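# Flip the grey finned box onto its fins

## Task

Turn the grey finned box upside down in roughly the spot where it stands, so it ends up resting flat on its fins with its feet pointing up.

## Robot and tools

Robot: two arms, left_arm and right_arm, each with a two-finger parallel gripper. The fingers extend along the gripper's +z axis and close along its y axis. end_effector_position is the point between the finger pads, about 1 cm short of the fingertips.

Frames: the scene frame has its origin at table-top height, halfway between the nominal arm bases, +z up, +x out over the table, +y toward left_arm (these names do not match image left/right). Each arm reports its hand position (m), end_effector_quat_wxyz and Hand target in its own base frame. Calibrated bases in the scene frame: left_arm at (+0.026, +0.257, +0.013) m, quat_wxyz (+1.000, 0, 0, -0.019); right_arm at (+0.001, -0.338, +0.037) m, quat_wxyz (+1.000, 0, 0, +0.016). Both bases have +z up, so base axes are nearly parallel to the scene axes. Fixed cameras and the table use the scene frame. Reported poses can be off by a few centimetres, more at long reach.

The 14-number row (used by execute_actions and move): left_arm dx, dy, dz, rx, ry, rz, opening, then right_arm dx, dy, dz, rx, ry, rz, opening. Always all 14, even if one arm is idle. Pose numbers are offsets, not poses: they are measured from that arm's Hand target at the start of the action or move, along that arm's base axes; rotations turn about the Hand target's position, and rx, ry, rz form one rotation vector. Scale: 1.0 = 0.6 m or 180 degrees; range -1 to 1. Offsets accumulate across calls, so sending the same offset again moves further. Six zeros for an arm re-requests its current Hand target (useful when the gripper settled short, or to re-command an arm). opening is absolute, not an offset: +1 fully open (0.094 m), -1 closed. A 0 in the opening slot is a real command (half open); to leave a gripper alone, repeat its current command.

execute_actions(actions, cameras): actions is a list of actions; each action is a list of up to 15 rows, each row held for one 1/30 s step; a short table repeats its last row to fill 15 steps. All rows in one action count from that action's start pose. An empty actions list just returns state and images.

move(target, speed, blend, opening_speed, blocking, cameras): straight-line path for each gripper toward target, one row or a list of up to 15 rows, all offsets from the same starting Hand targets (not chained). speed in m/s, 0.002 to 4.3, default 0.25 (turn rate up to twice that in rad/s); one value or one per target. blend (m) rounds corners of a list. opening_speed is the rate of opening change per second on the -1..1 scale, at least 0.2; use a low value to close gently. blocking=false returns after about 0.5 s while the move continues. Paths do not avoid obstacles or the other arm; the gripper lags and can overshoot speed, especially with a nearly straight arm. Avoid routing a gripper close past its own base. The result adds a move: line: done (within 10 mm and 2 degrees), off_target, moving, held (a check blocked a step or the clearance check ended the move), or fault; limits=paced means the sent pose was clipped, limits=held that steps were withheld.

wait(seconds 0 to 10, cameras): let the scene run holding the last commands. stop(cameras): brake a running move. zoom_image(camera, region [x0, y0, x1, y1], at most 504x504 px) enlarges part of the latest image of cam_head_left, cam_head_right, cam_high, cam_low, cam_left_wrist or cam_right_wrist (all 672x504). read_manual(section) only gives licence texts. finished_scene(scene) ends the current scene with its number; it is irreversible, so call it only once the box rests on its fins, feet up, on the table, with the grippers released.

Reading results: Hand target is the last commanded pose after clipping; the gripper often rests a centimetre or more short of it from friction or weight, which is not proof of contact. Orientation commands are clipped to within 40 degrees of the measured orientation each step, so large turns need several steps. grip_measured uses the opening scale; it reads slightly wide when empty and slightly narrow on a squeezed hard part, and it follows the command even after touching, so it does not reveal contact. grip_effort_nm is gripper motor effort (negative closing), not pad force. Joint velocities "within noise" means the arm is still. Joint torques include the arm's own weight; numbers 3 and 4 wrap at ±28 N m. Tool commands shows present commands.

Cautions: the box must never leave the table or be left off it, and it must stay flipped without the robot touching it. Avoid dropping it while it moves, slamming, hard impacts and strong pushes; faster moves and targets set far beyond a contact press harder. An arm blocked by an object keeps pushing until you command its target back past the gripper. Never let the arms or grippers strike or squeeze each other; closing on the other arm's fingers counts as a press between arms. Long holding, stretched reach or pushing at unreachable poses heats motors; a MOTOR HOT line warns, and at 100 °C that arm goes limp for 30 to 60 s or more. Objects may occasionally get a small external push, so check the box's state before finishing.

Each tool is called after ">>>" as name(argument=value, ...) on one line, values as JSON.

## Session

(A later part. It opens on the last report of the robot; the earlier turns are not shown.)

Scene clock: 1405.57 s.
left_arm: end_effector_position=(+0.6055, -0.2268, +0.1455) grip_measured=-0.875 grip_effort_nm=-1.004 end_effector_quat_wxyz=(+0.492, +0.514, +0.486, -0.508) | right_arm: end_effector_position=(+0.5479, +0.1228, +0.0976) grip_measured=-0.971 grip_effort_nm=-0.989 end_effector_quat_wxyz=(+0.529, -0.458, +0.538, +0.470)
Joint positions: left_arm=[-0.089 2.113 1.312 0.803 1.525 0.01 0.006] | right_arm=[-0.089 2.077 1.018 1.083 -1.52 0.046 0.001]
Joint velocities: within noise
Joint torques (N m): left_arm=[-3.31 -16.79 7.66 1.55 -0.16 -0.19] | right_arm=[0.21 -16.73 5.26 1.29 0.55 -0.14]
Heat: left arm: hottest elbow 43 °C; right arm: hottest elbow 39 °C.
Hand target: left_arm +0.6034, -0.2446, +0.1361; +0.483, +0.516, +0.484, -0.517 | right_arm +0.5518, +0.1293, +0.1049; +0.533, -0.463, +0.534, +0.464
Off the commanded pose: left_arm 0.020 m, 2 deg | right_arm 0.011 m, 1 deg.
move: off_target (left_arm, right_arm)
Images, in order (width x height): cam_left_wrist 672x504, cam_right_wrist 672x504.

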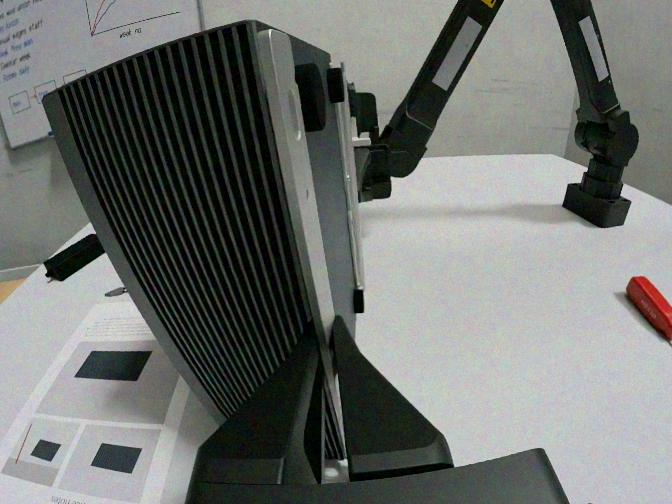

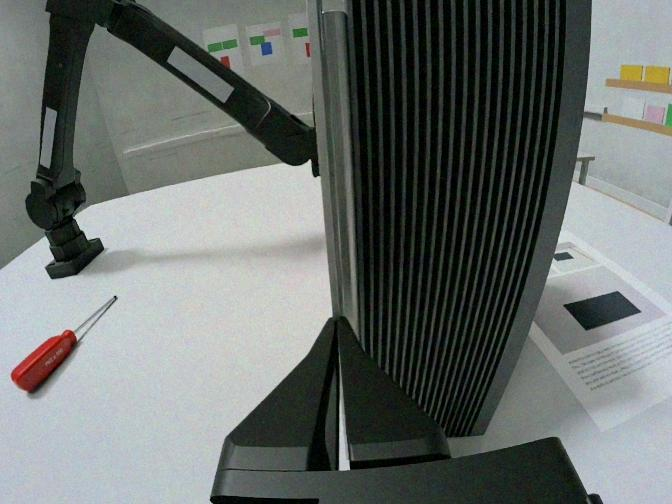

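>>> move(target=[[0,0,0,0,0,0,-1,0,0,0,0,0,0,-0.7],[0,0,0,0,0,0,-1,0.004,0.018,0,0,0,0,-0.7],[0,0,0,0,0,0,-1,0.004,0.018,0,0,0,0,-1]], speed=0.08, opening_speed=0.5, cameras=["cam_left_wrist","cam_right_wrist"])

Scene clock: 1415.47 s.
left_arm: end_effector_position=(+0.6062, -0.2263, +0.1455) grip_measured=-0.878 grip_effort_nm=-1.013 end_effector_quat_wxyz=(+0.493, +0.513, +0.487, -0.507) | right_arm: end_effector_position=(+0.5495, +0.1340, +0.0956) grip_measured=-0.935 grip_effort_nm=-0.969 end_effector_quat_wxyz=(+0.528, -0.455, +0.541, +0.471)
Joint positions: left_arm=[-0.088 2.113 1.312 0.803 1.523 0.01 0.006] | right_arm=[-0.068 2.077 1.018 1.058 -1.495 0.028 0.003]
Joint velocities: within noise
Joint torques (N m): left_arm=[-3.37 -16.62 7.62 1.51 -0.05 -0.19] | right_arm=[0.44 -16.85 5.56 1.25 0.33 -0.14]
Heat: left arm: hottest elbow 43 °C; right arm: hottest elbow 39 °C.
Hand target: left_arm +0.6035, -0.2445, +0.1361; +0.483, +0.516, +0.484, -0.517 | right_arm +0.5542, +0.1402, +0.1049; +0.533, -0.463, +0.534, +0.464
Off the commanded pose: left_arm 0.021 m, 2 deg | right_arm 0.012 m, 2 deg.
move: off_target (left_arm, right_arm); target 3's new opening was sent with right_arm's hand 0.012 m and 2 deg from that target
Images, in order (width x height): cam_left_wrist 672x504, cam_right_wrist 672x504.

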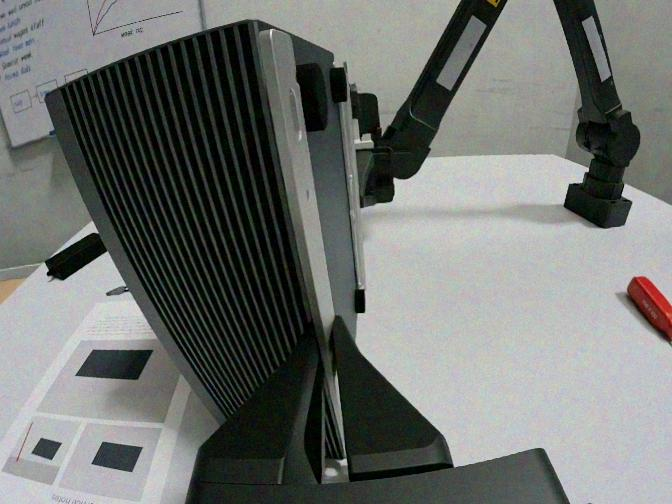

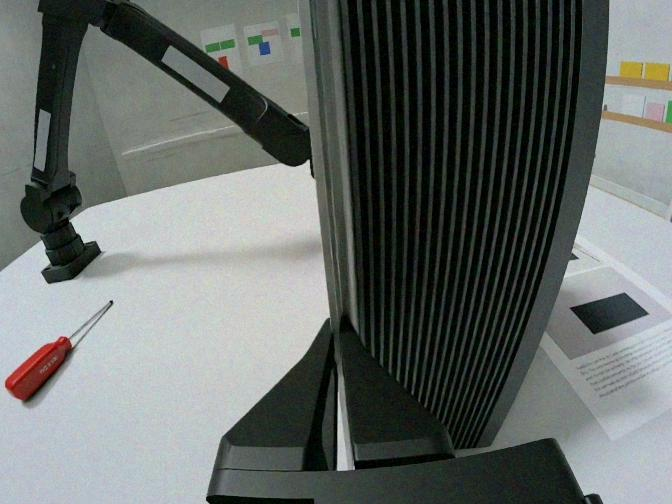

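>>> move(target=[0.05,0,0.09,0.007,0.111,0,-1,0.045,-0.003,0.09,0.0145,0.11,0,-1], speed=0.05)

Scene clock: 1468.93 s.
left_arm: end_effector_position=(+0.6358, -0.2323, +0.1667) grip_measured=-0.905 grip_effort_nm=-1.009 end_effector_quat_wxyz=(+0.394, +0.415, +0.577, -0.582) | right_arm: end_effector_position=(+0.5691, +0.1312, +0.1136) grip_measured=-0.939 grip_effort_nm=-1.043 end_effector_quat_wxyz=(+0.435, -0.348, +0.627, +0.545)
Joint positions: left_arm=[-0.093 2.106 1.427 0.507 1.505 -0.181 0.004] | right_arm=[-0.07 2.006 1.073 0.658 -1.47 0.117 0.003]
Joint velocities: within noise
Joint torques (N m): left_arm=[-2.32 -20.78 9.52 1.26 0.98 -0.53] | right_arm=[0.56 -21.07 9.14 1.37 -1.09 0.47]
Heat: left arm: hottest elbow 42 °C; right arm: hottest elbow 39 °C.
Hand target: left_arm +0.6334, -0.2445, +0.1900; +0.386, +0.423, +0.566, -0.593 | right_arm +0.5812, +0.1384, +0.1589; +0.444, -0.364, +0.607, +0.549
Off the commanded pose: left_arm 0.026 m, 2 deg | right_arm 0.047 m, 3 deg.
move: off_target (left_arm, right_arm)

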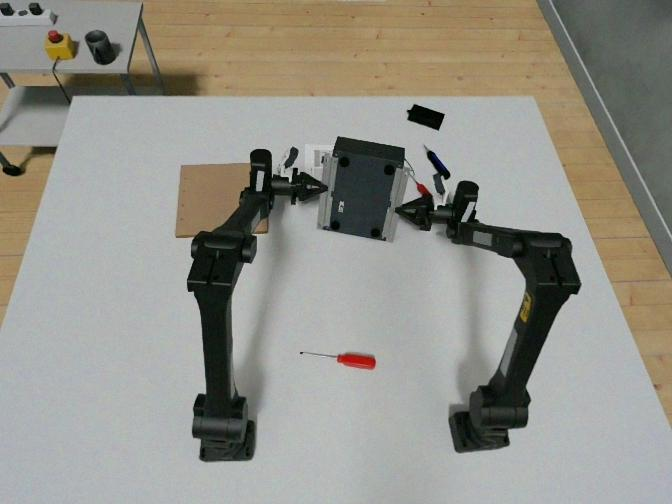

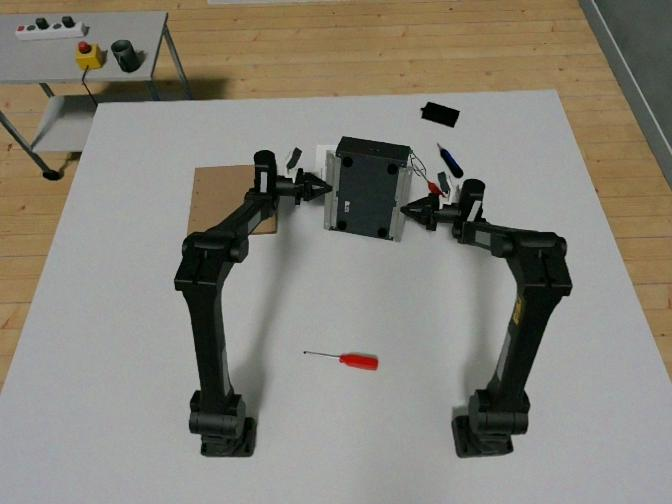

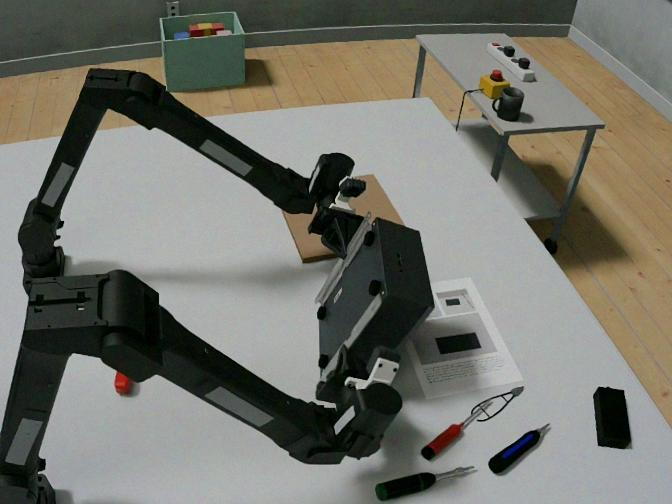

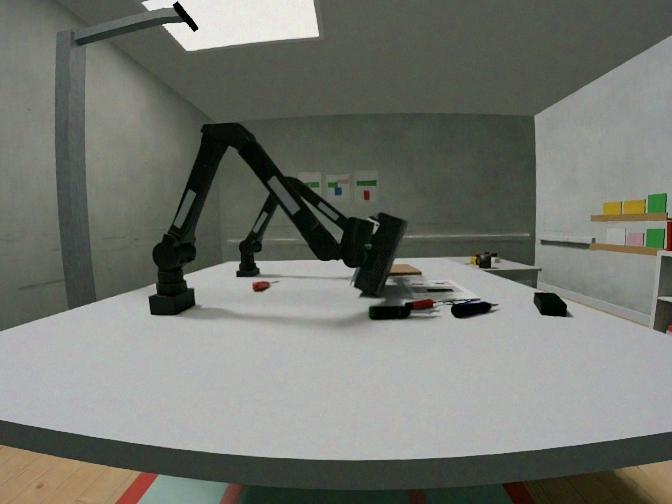

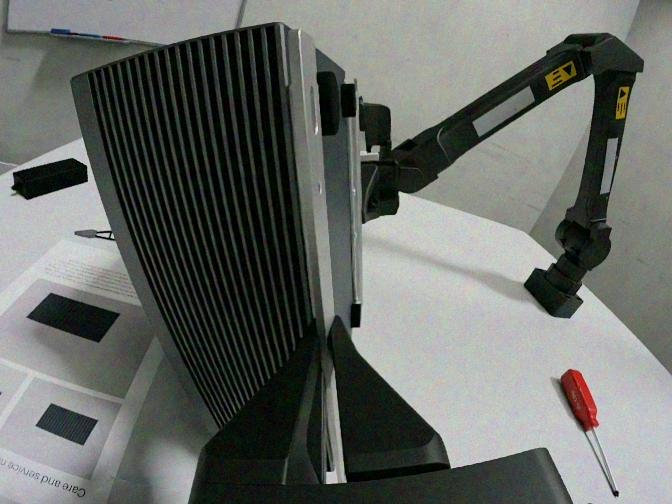

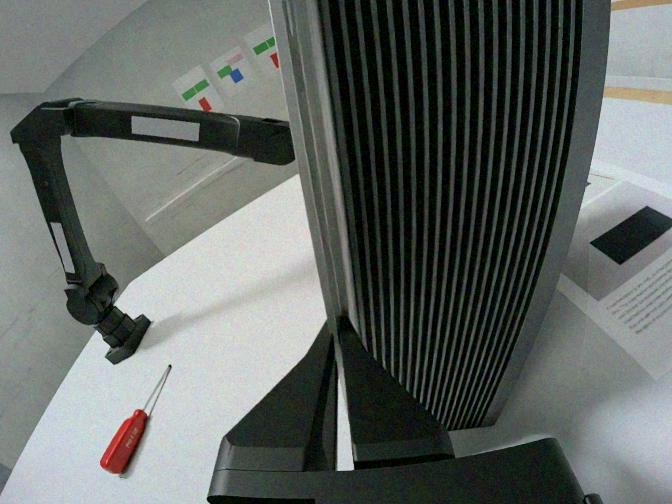

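>>> move(target=[-0.08,0,0.03,0.007,0.122,0,-1,-0.08,0.0,0.05,0.016,0.121,0,-1], speed=0.07)

Scene clock: 1476.30 s.
left_arm: end_effector_position=(+0.5906, -0.2306, +0.1523) grip_measured=-0.907 grip_effort_nm=-1.009 end_effector_quat_wxyz=(+0.219, +0.244, +0.670, -0.666) | right_arm: end_effector_position=(+0.5216, +0.1345, +0.1164) grip_measured=-0.939 grip_effort_nm=-1.043 end_effector_quat_wxyz=(+0.256, -0.153, +0.705, +0.644)
Joint positions: left_arm=[-0.098 2.034 1.268 0.509 1.502 -0.649 0.004] | right_arm=[-0.07 1.903 0.936 0.57 -1.468 0.585 0.003]
Joint velocities: within noise
Joint torques (N m): left_arm=[-2.78 -23.59 8.49 3.45 0.88 0.25] | right_arm=[-0.03 -23.36 8.47 3.97 -1.5 -0.61]
Heat: left arm: hottest elbow 42 °C; right arm: hottest elbow 40 °C.
Hand target: left_arm +0.5854, -0.2446, +0.2081; +0.266, +0.307, +0.636, -0.656 | right_arm +0.5332, +0.1384, +0.1889; +0.330, -0.243, +0.666, +0.623
Off the commanded pose: left_arm 0.058 m, 10 deg | right_arm 0.073 m, 14 deg.
move: off_target (left_arm, right_arm)

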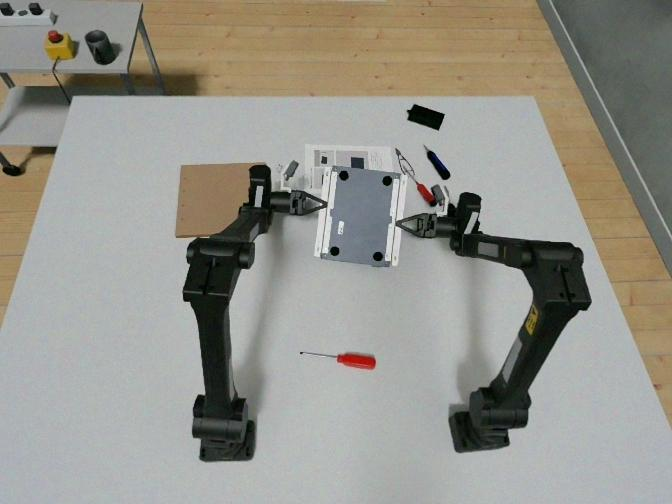

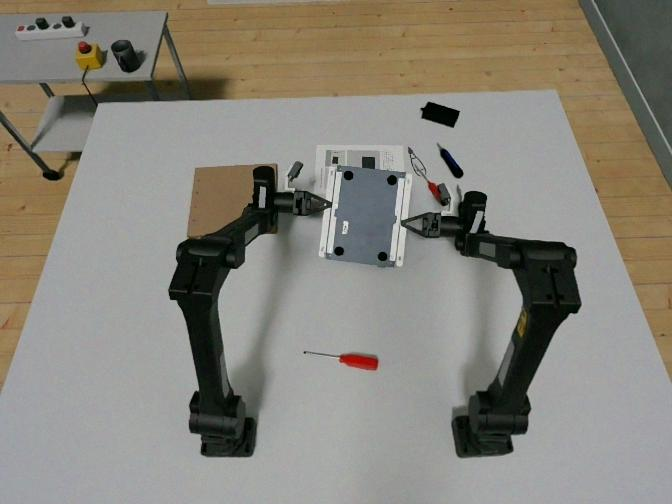

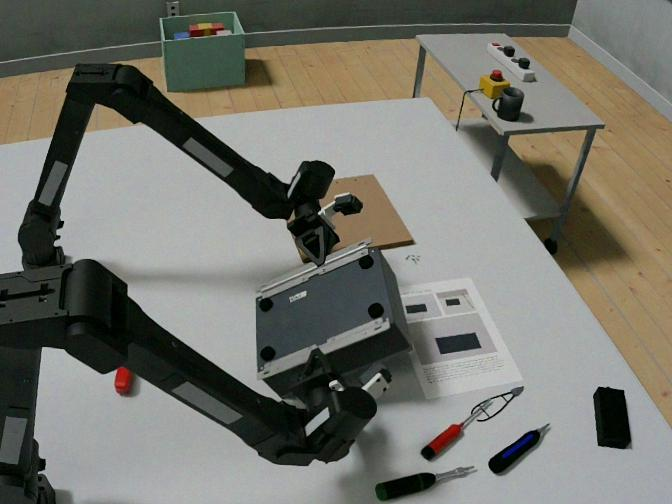

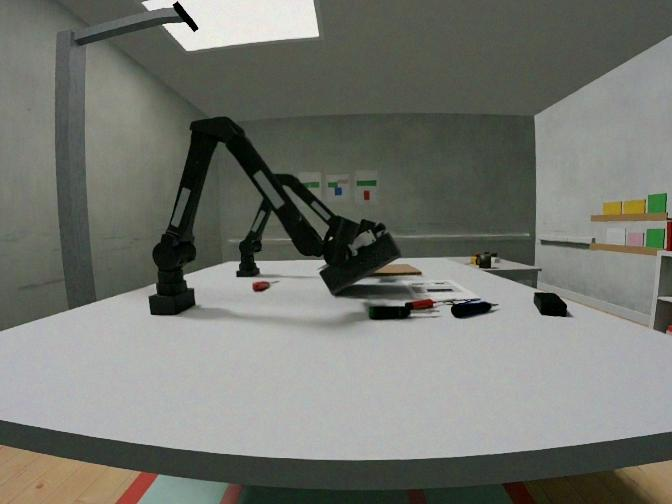

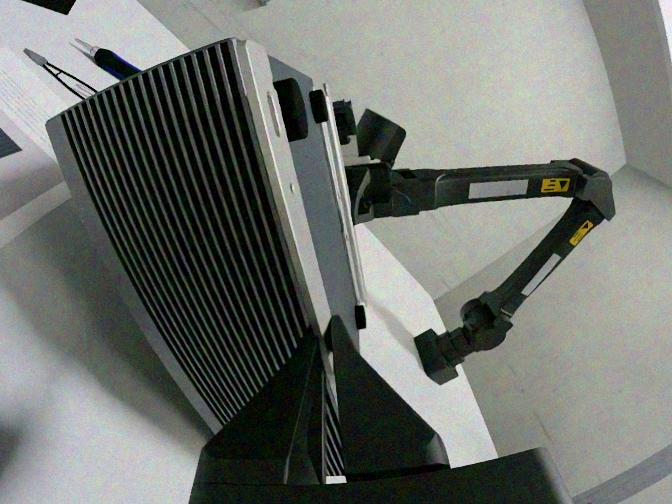

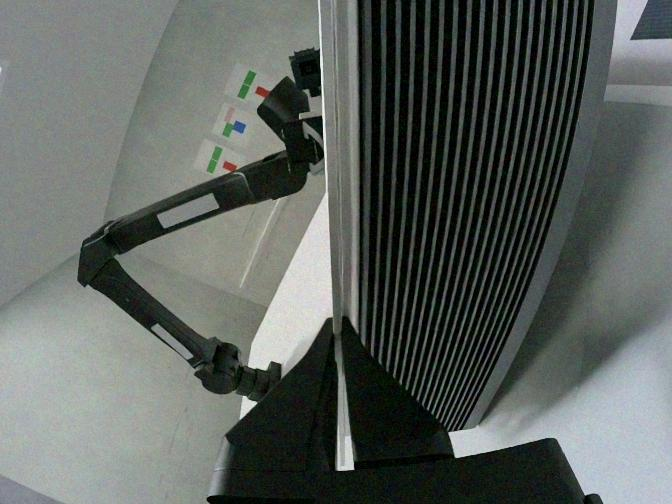

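>>> move(target=[-0.15,0.05,0.0,0.007,0.09,0,-1,-0.15,0.05,0.0,0.01,0.09,0,-1], speed=0.08)

Scene clock: 1488.93 s.
left_arm: end_effector_position=(+0.4937, -0.2111, +0.1362) grip_measured=-0.909 grip_effort_nm=-1.009 end_effector_quat_wxyz=(+0.123, +0.144, +0.700, -0.689) | right_arm: end_effector_position=(+0.4273, +0.1591, +0.1264) grip_measured=-0.939 grip_effort_nm=-1.043 end_effector_quat_wxyz=(+0.169, -0.064, +0.723, +0.667)
Joint positions: left_arm=[-0.078 1.872 0.957 0.509 1.516 -0.786 0.004] | right_arm=[-0.025 1.716 0.658 0.684 -1.426 0.865 0.003]
Joint velocities: within noise
Joint torques (N m): left_arm=[-1.32 -22.77 8.75 2.84 1.79 -0.07] | right_arm=[1.03 -18.67 8.53 4.33 -0.98 -0.21]
Heat: left arm: hottest elbow 42 °C; right arm: hottest elbow 40 °C.
Hand target: left_arm +0.4954, -0.2146, +0.2080; +0.170, +0.214, +0.674, -0.686 | right_arm +0.4434, +0.1683, +0.1890; +0.237, -0.148, +0.696, +0.661
Off the commanded pose: left_arm 0.072 m, 10 deg | right_arm 0.065 m, 13 deg.
move: off_target (left_arm, right_arm)

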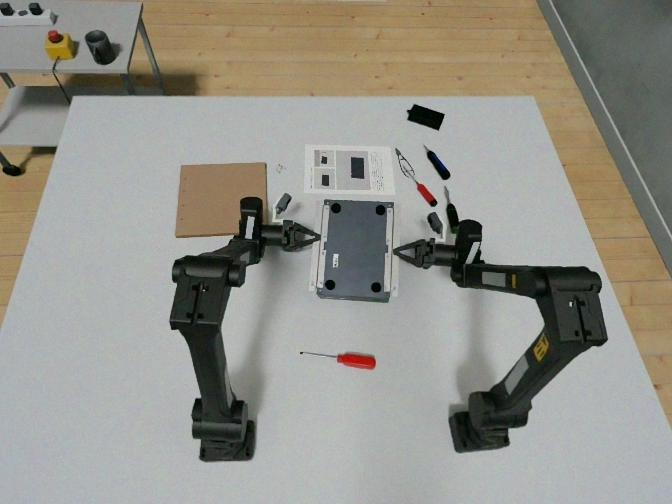

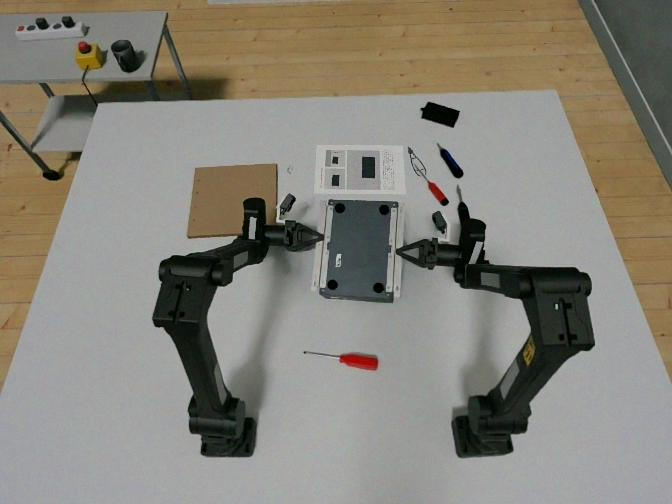

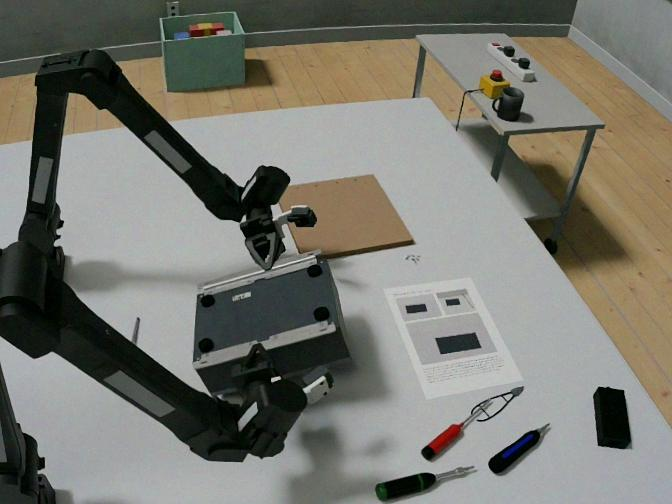

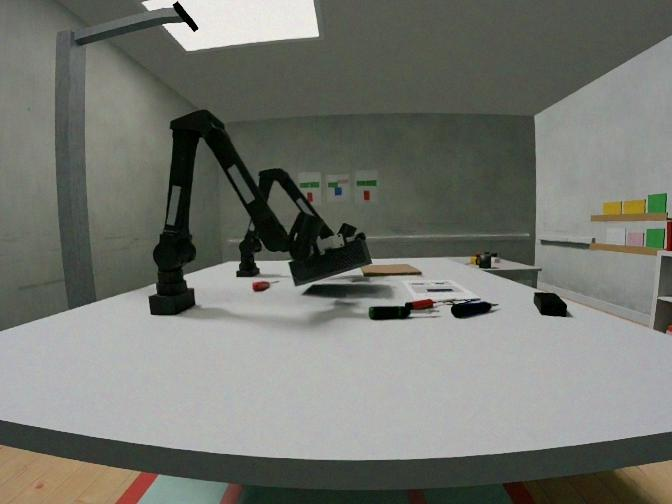

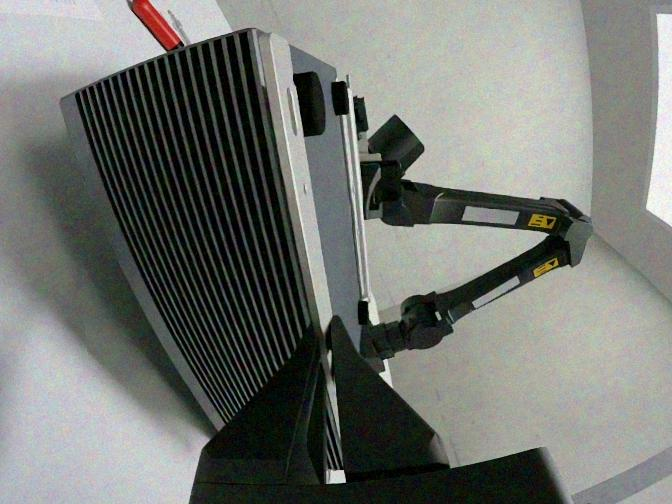

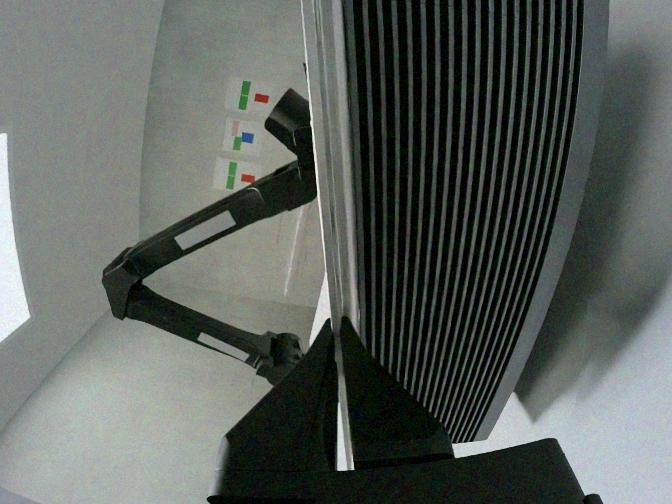

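>>> move(target=[0.0,0.085,0.0,0.0,0.16,0,-1,0.0,0.085,0.0,0.0,0.16,0,-1], speed=0.08, cameras=["cam_head_left","cam_high","cam_low","cam_left_wrist"])

Scene clock: 1501.43 s.
left_arm: end_effector_position=(+0.4707, -0.1628, +0.1243) grip_measured=-0.935 grip_effort_nm=-1.004 end_effector_quat_wxyz=(-0.020, -0.061, +0.726, -0.685) | right_arm: end_effector_position=(+0.4142, +0.2063, +0.1204) grip_measured=-0.939 grip_effort_nm=-1.043 end_effector_quat_wxyz=(+0.003, +0.095, +0.746, +0.659)
Joint positions: left_arm=[0.02 1.792 0.945 -0.195 1.501 -0.642 0.003] | right_arm=[0.096 1.659 0.661 0.464 -1.309 1.174 0.003]
Joint velocities: within noise
Joint torques (N m): left_arm=[-0.97 -21.19 12.74 1.18 2.93 -0.28] | right_arm=[1.14 -17.32 11.66 2.82 -1.43 0.05]
Heat: left arm: hottest shoulder 44 °C; right arm: hottest elbow 42 °C.
Hand target: left_arm +0.4953, -0.1636, +0.2080; -0.003, +0.037, +0.695, -0.718 | right_arm +0.4433, +0.2193, +0.1889; +0.056, +0.022, +0.733, +0.677
Off the commanded pose: left_arm 0.087 m, 12 deg | right_arm 0.076 m, 11 deg.
joint sent to its limit (left arm) — joint 5 (wrist yaw), upper limit. The joint targets are off in position and orientation.
move: off_target (left_arm, right_arm)
Images, in order (width x height): cam_head_left 672x504, cam_high 672x504, cam_low 672x504, cam_left_wrist 672x504.

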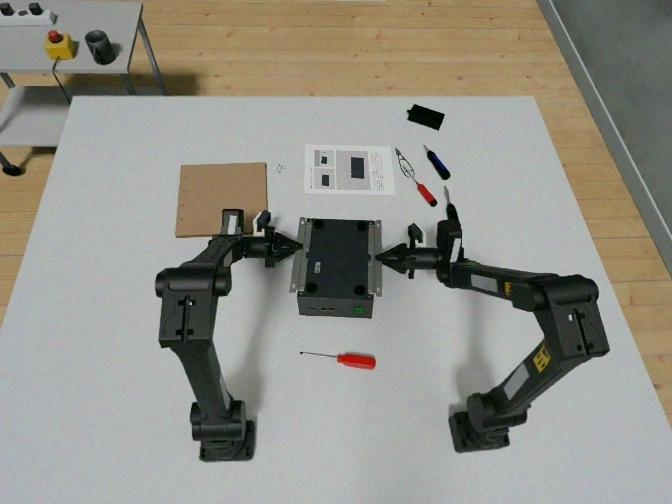

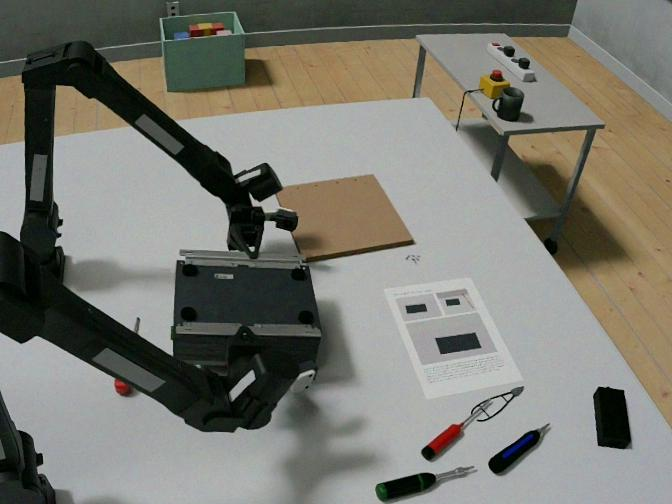

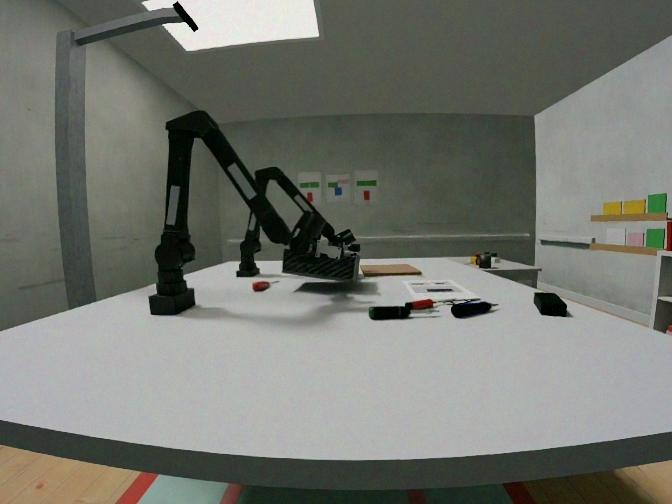

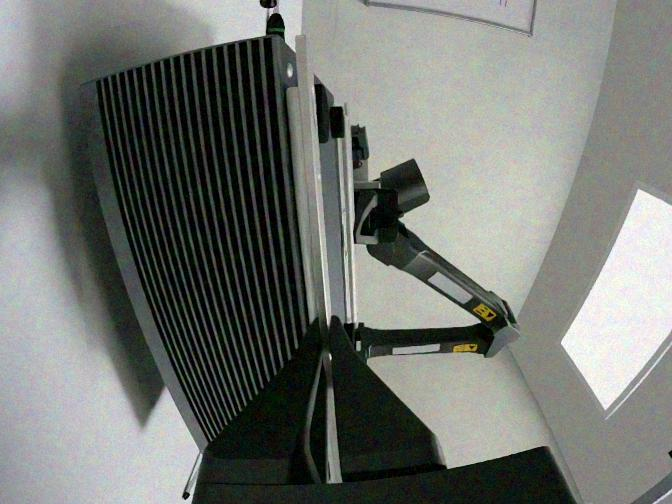

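>>> move(target=[0.0,0.0,-0.19,0.0,0.0,0,-1,0.0,0.0,-0.2,0.0,0.0,0,-1], speed=0.05, cameras=["cam_head_left","cam_high","cam_low","cam_left_wrist","cam_right_wrist"])

Scene clock: 1511.47 s.
left_arm: end_effector_position=(+0.4797, -0.1571, +0.0860) grip_measured=-0.937 grip_effort_nm=-1.013 end_effector_quat_wxyz=(+0.022, -0.008, +0.717, -0.696) | right_arm: end_effector_position=(+0.4223, +0.2099, +0.0646) grip_measured=-0.939 grip_effort_nm=-1.043 end_effector_quat_wxyz=(+0.040, +0.036, +0.735, +0.676)
Joint positions: left_arm=[0.032 1.919 1.005 -0.315 1.54 -0.321 0.003] | right_arm=[0.099 1.903 0.672 0.852 -1.348 1.189 0.003]
Joint velocities: within noise
Joint torques (N m): left_arm=[-1.9 -12.81 9.73 0.79 1.41 -0.13] | right_arm=[0.91 -10.34 7.53 2.41 0.42 -0.03]
Heat: left arm: hottest shoulder 44 °C; right arm: hottest elbow 44 °C.
Hand target: left_arm +0.4954, -0.1635, +0.0941; -0.003, +0.037, +0.695, -0.718 | right_arm +0.4433, +0.2193, +0.0688; +0.056, +0.022, +0.733, +0.677
Off the commanded pose: left_arm 0.019 m, 7 deg | right_arm 0.023 m, 2 deg.
joint sent to its limit (left arm) — joint 5 (wrist yaw), upper limit. The joint targets are off in orientation, not in position.
move: off_target (left_arm, right_arm)
Images, in order (width x height): cam_head_left 672x504, cam_high 672x504, cam_low 672x504, cam_left_wrist 672x504, cam_right_wrist 672x504.

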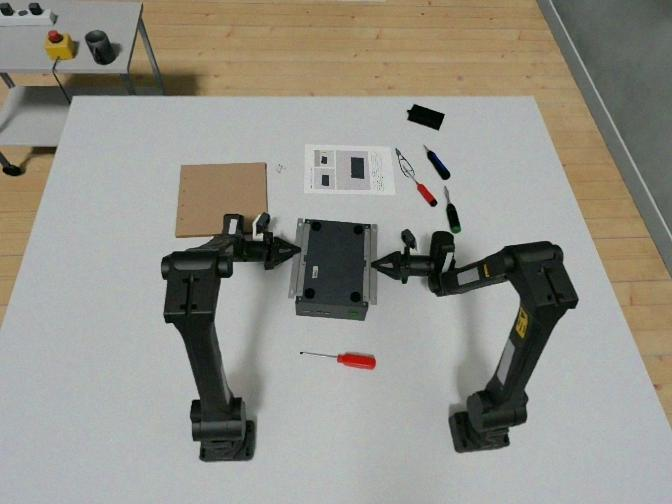

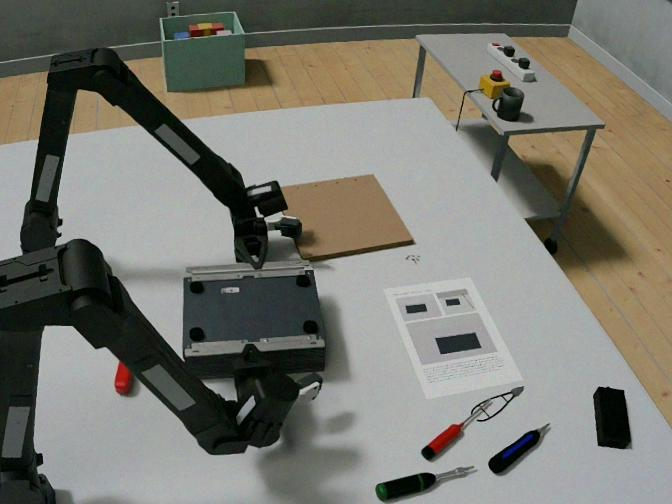

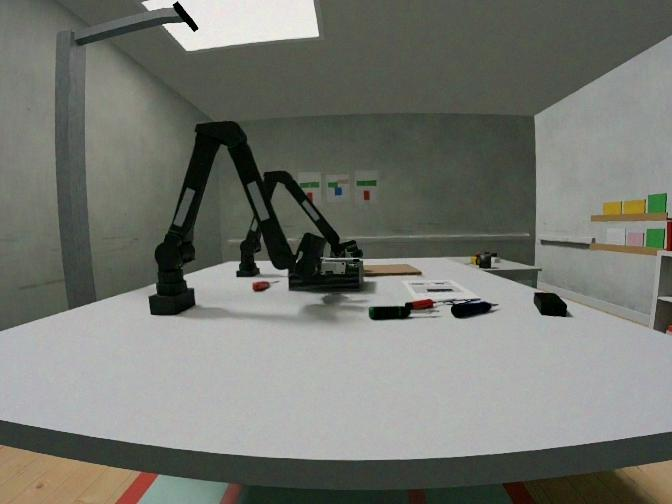

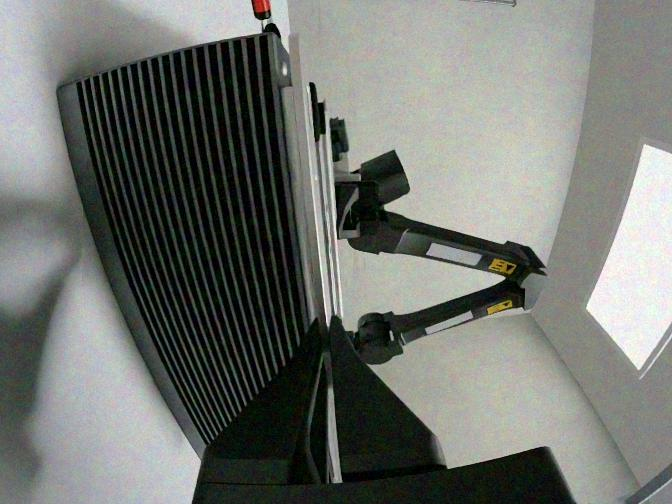

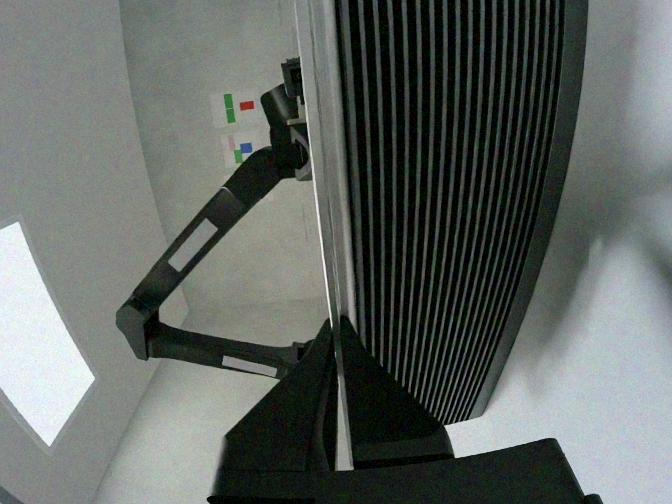

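>>> move(target=[-0.02,0.0,-0.05,0.0,0.0,0,-1,-0.02,0.0,-0.05,0.0,0.0,0,-1], speed=0.03, cameras=["cam_head_left","cam_high","cam_low"])

Scene clock: 1517.03 s.
left_arm: end_effector_position=(+0.4792, -0.1570, +0.0844) grip_measured=-0.937 grip_effort_nm=-1.009 end_effector_quat_wxyz=(+0.028, +0.002, +0.711, -0.702) | right_arm: end_effector_position=(+0.4219, +0.2098, +0.0623) grip_measured=-0.939 grip_effort_nm=-1.043 end_effector_quat_wxyz=(+0.051, +0.018, +0.727, +0.684)
Joint positions: left_arm=[0.032 1.93 1.007 -0.316 1.558 -0.289 0.003] | right_arm=[0.097 1.944 0.672 0.985 -1.365 1.239 0.003]
Joint velocities: within noise
Joint torques (N m): left_arm=[-1.9 -9.76 7.17 1.62 0.68 0.17] | right_arm=[0.73 -6.95 5.35 1.65 1.32 -0.52]
Heat: left arm: hottest shoulder 44 °C; right arm: hottest elbow 43 °C.
Hand target: left_arm +0.4835, -0.1636, +0.0641; -0.002, +0.037, +0.695, -0.718 | right_arm +0.4313, +0.2194, +0.0389; +0.056, +0.022, +0.733, +0.677
Off the commanded pose: left_arm 0.022 m, 6 deg | right_arm 0.027 m, 1 deg.
joint read past its limit (left arm) — joint 5 (wrist yaw), upper limit.
joint sent to its limit (left arm) — joint 5 (wrist yaw), upper limit. The joint targets are off in orientation, not in position.
move: off_target (left_arm, right_arm)
Images, in order (width x height): cam_head_left 672x504, cam_high 672x504, cam_low 672x504.

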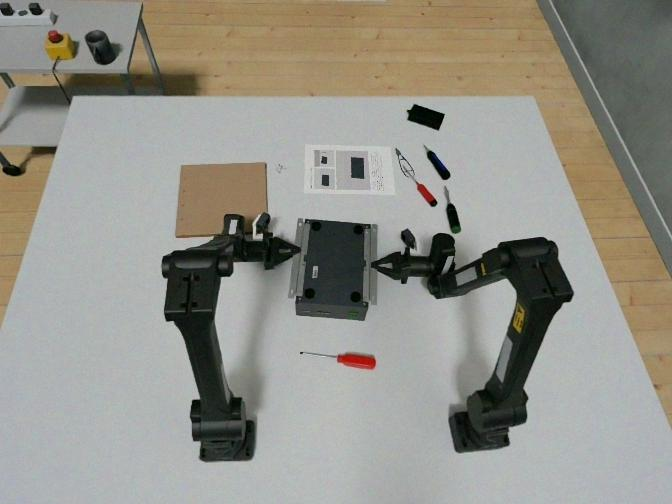

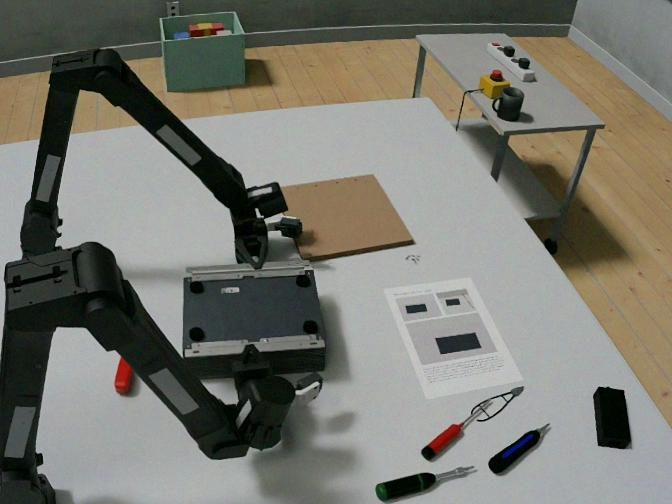

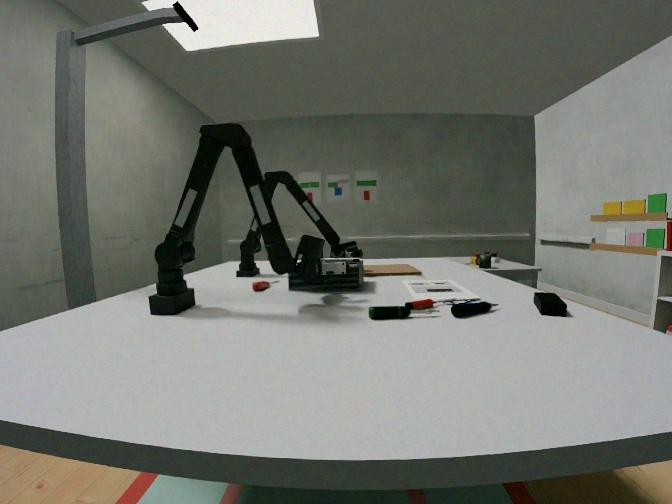

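>>> move(target=[[-0.01,0.0,0.03,0.0,0.0,0,-1,-0.015,0.0,0.035,0.0,0.0,0,-1],[-0.01,0.0,0.03,0.0,0.0,0,0.0,-0.015,0.0,0.035,0.0,0.0,0,0.0]], speed=0.04, opening_speed=0.5, cameras=["cam_left_wrist","cam_right_wrist","cam_low"])

Scene clock: 1528.30 s.
left_arm: end_effector_position=(+0.4791, -0.1577, +0.0890) grip_measured=-0.004 grip_effort_nm=0.178 end_effector_quat_wxyz=(+0.032, +0.008, +0.711, -0.702) | right_arm: end_effector_position=(+0.4222, +0.2129, +0.0605) grip_measured=-0.002 grip_effort_nm=0.081 end_effector_quat_wxyz=(+0.058, +0.028, +0.732, +0.678)
Joint positions: left_arm=[0.031 1.92 1.007 -0.319 1.558 -0.283 0.047] | right_arm=[0.108 1.931 0.663 0.954 -1.327 1.218 0.047]
Joint velocities: within noise
Joint torques (N m): left_arm=[-1.9 -12.81 6 0.79 0.68 0.03] | right_arm=[0.56 -11.46 3.69 1.51 -0.14 -0.19]
Heat: left arm: hottest shoulder 42 °C; right arm: hottest elbow 42 °C.
Hand target: left_arm +0.4774, -0.1636, +0.0821; -0.002, +0.037, +0.695, -0.718 | right_arm +0.4223, +0.2193, +0.0599; +0.056, +0.022, +0.733, +0.677
Off the commanded pose: left_arm 0.009 m, 6 deg | right_arm 0.006 m, 1 deg.
joint read past its limit (left arm) — joint 5 (wrist yaw), upper limit.
joint sent to its limit (left arm) — joint 5 (wrist yaw), upper limit. The joint targets are off in orientation, not in position.
move: off_target (left_arm); target 2's new opening was sent with left_arm's hand 0.007 m and 6 deg from that target
Images, in order (width x height): cam_low 672x504, cam_left_wrist 672x504, cam_right_wrist 672x504.

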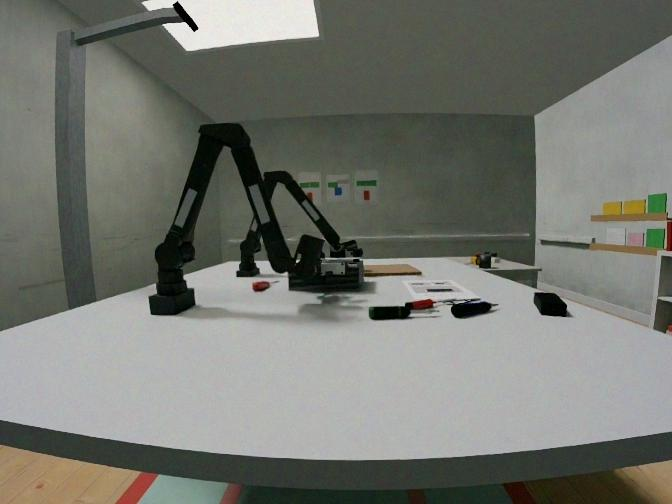

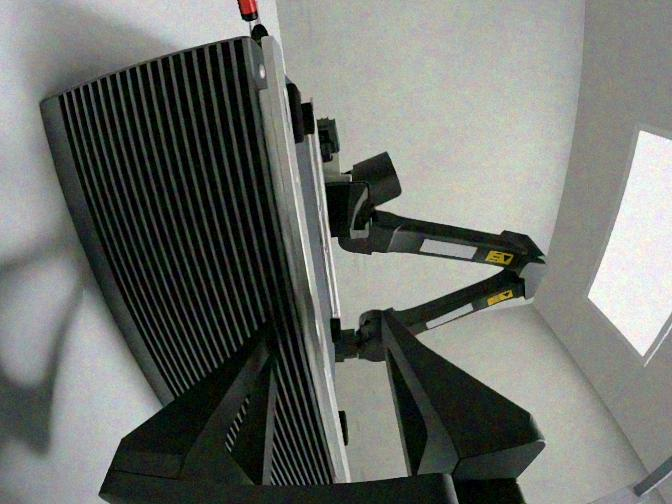

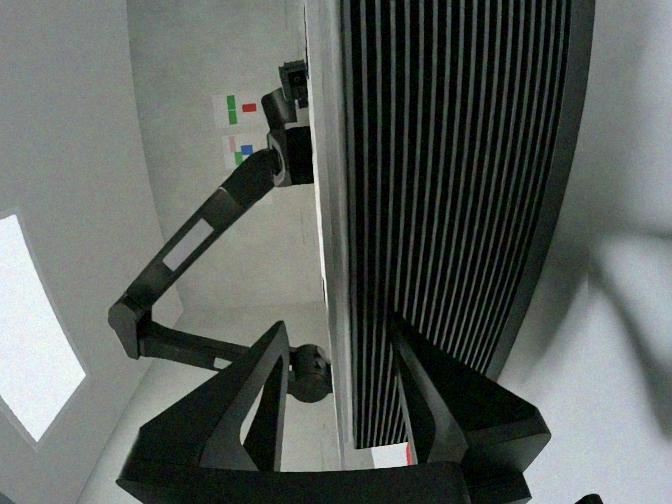

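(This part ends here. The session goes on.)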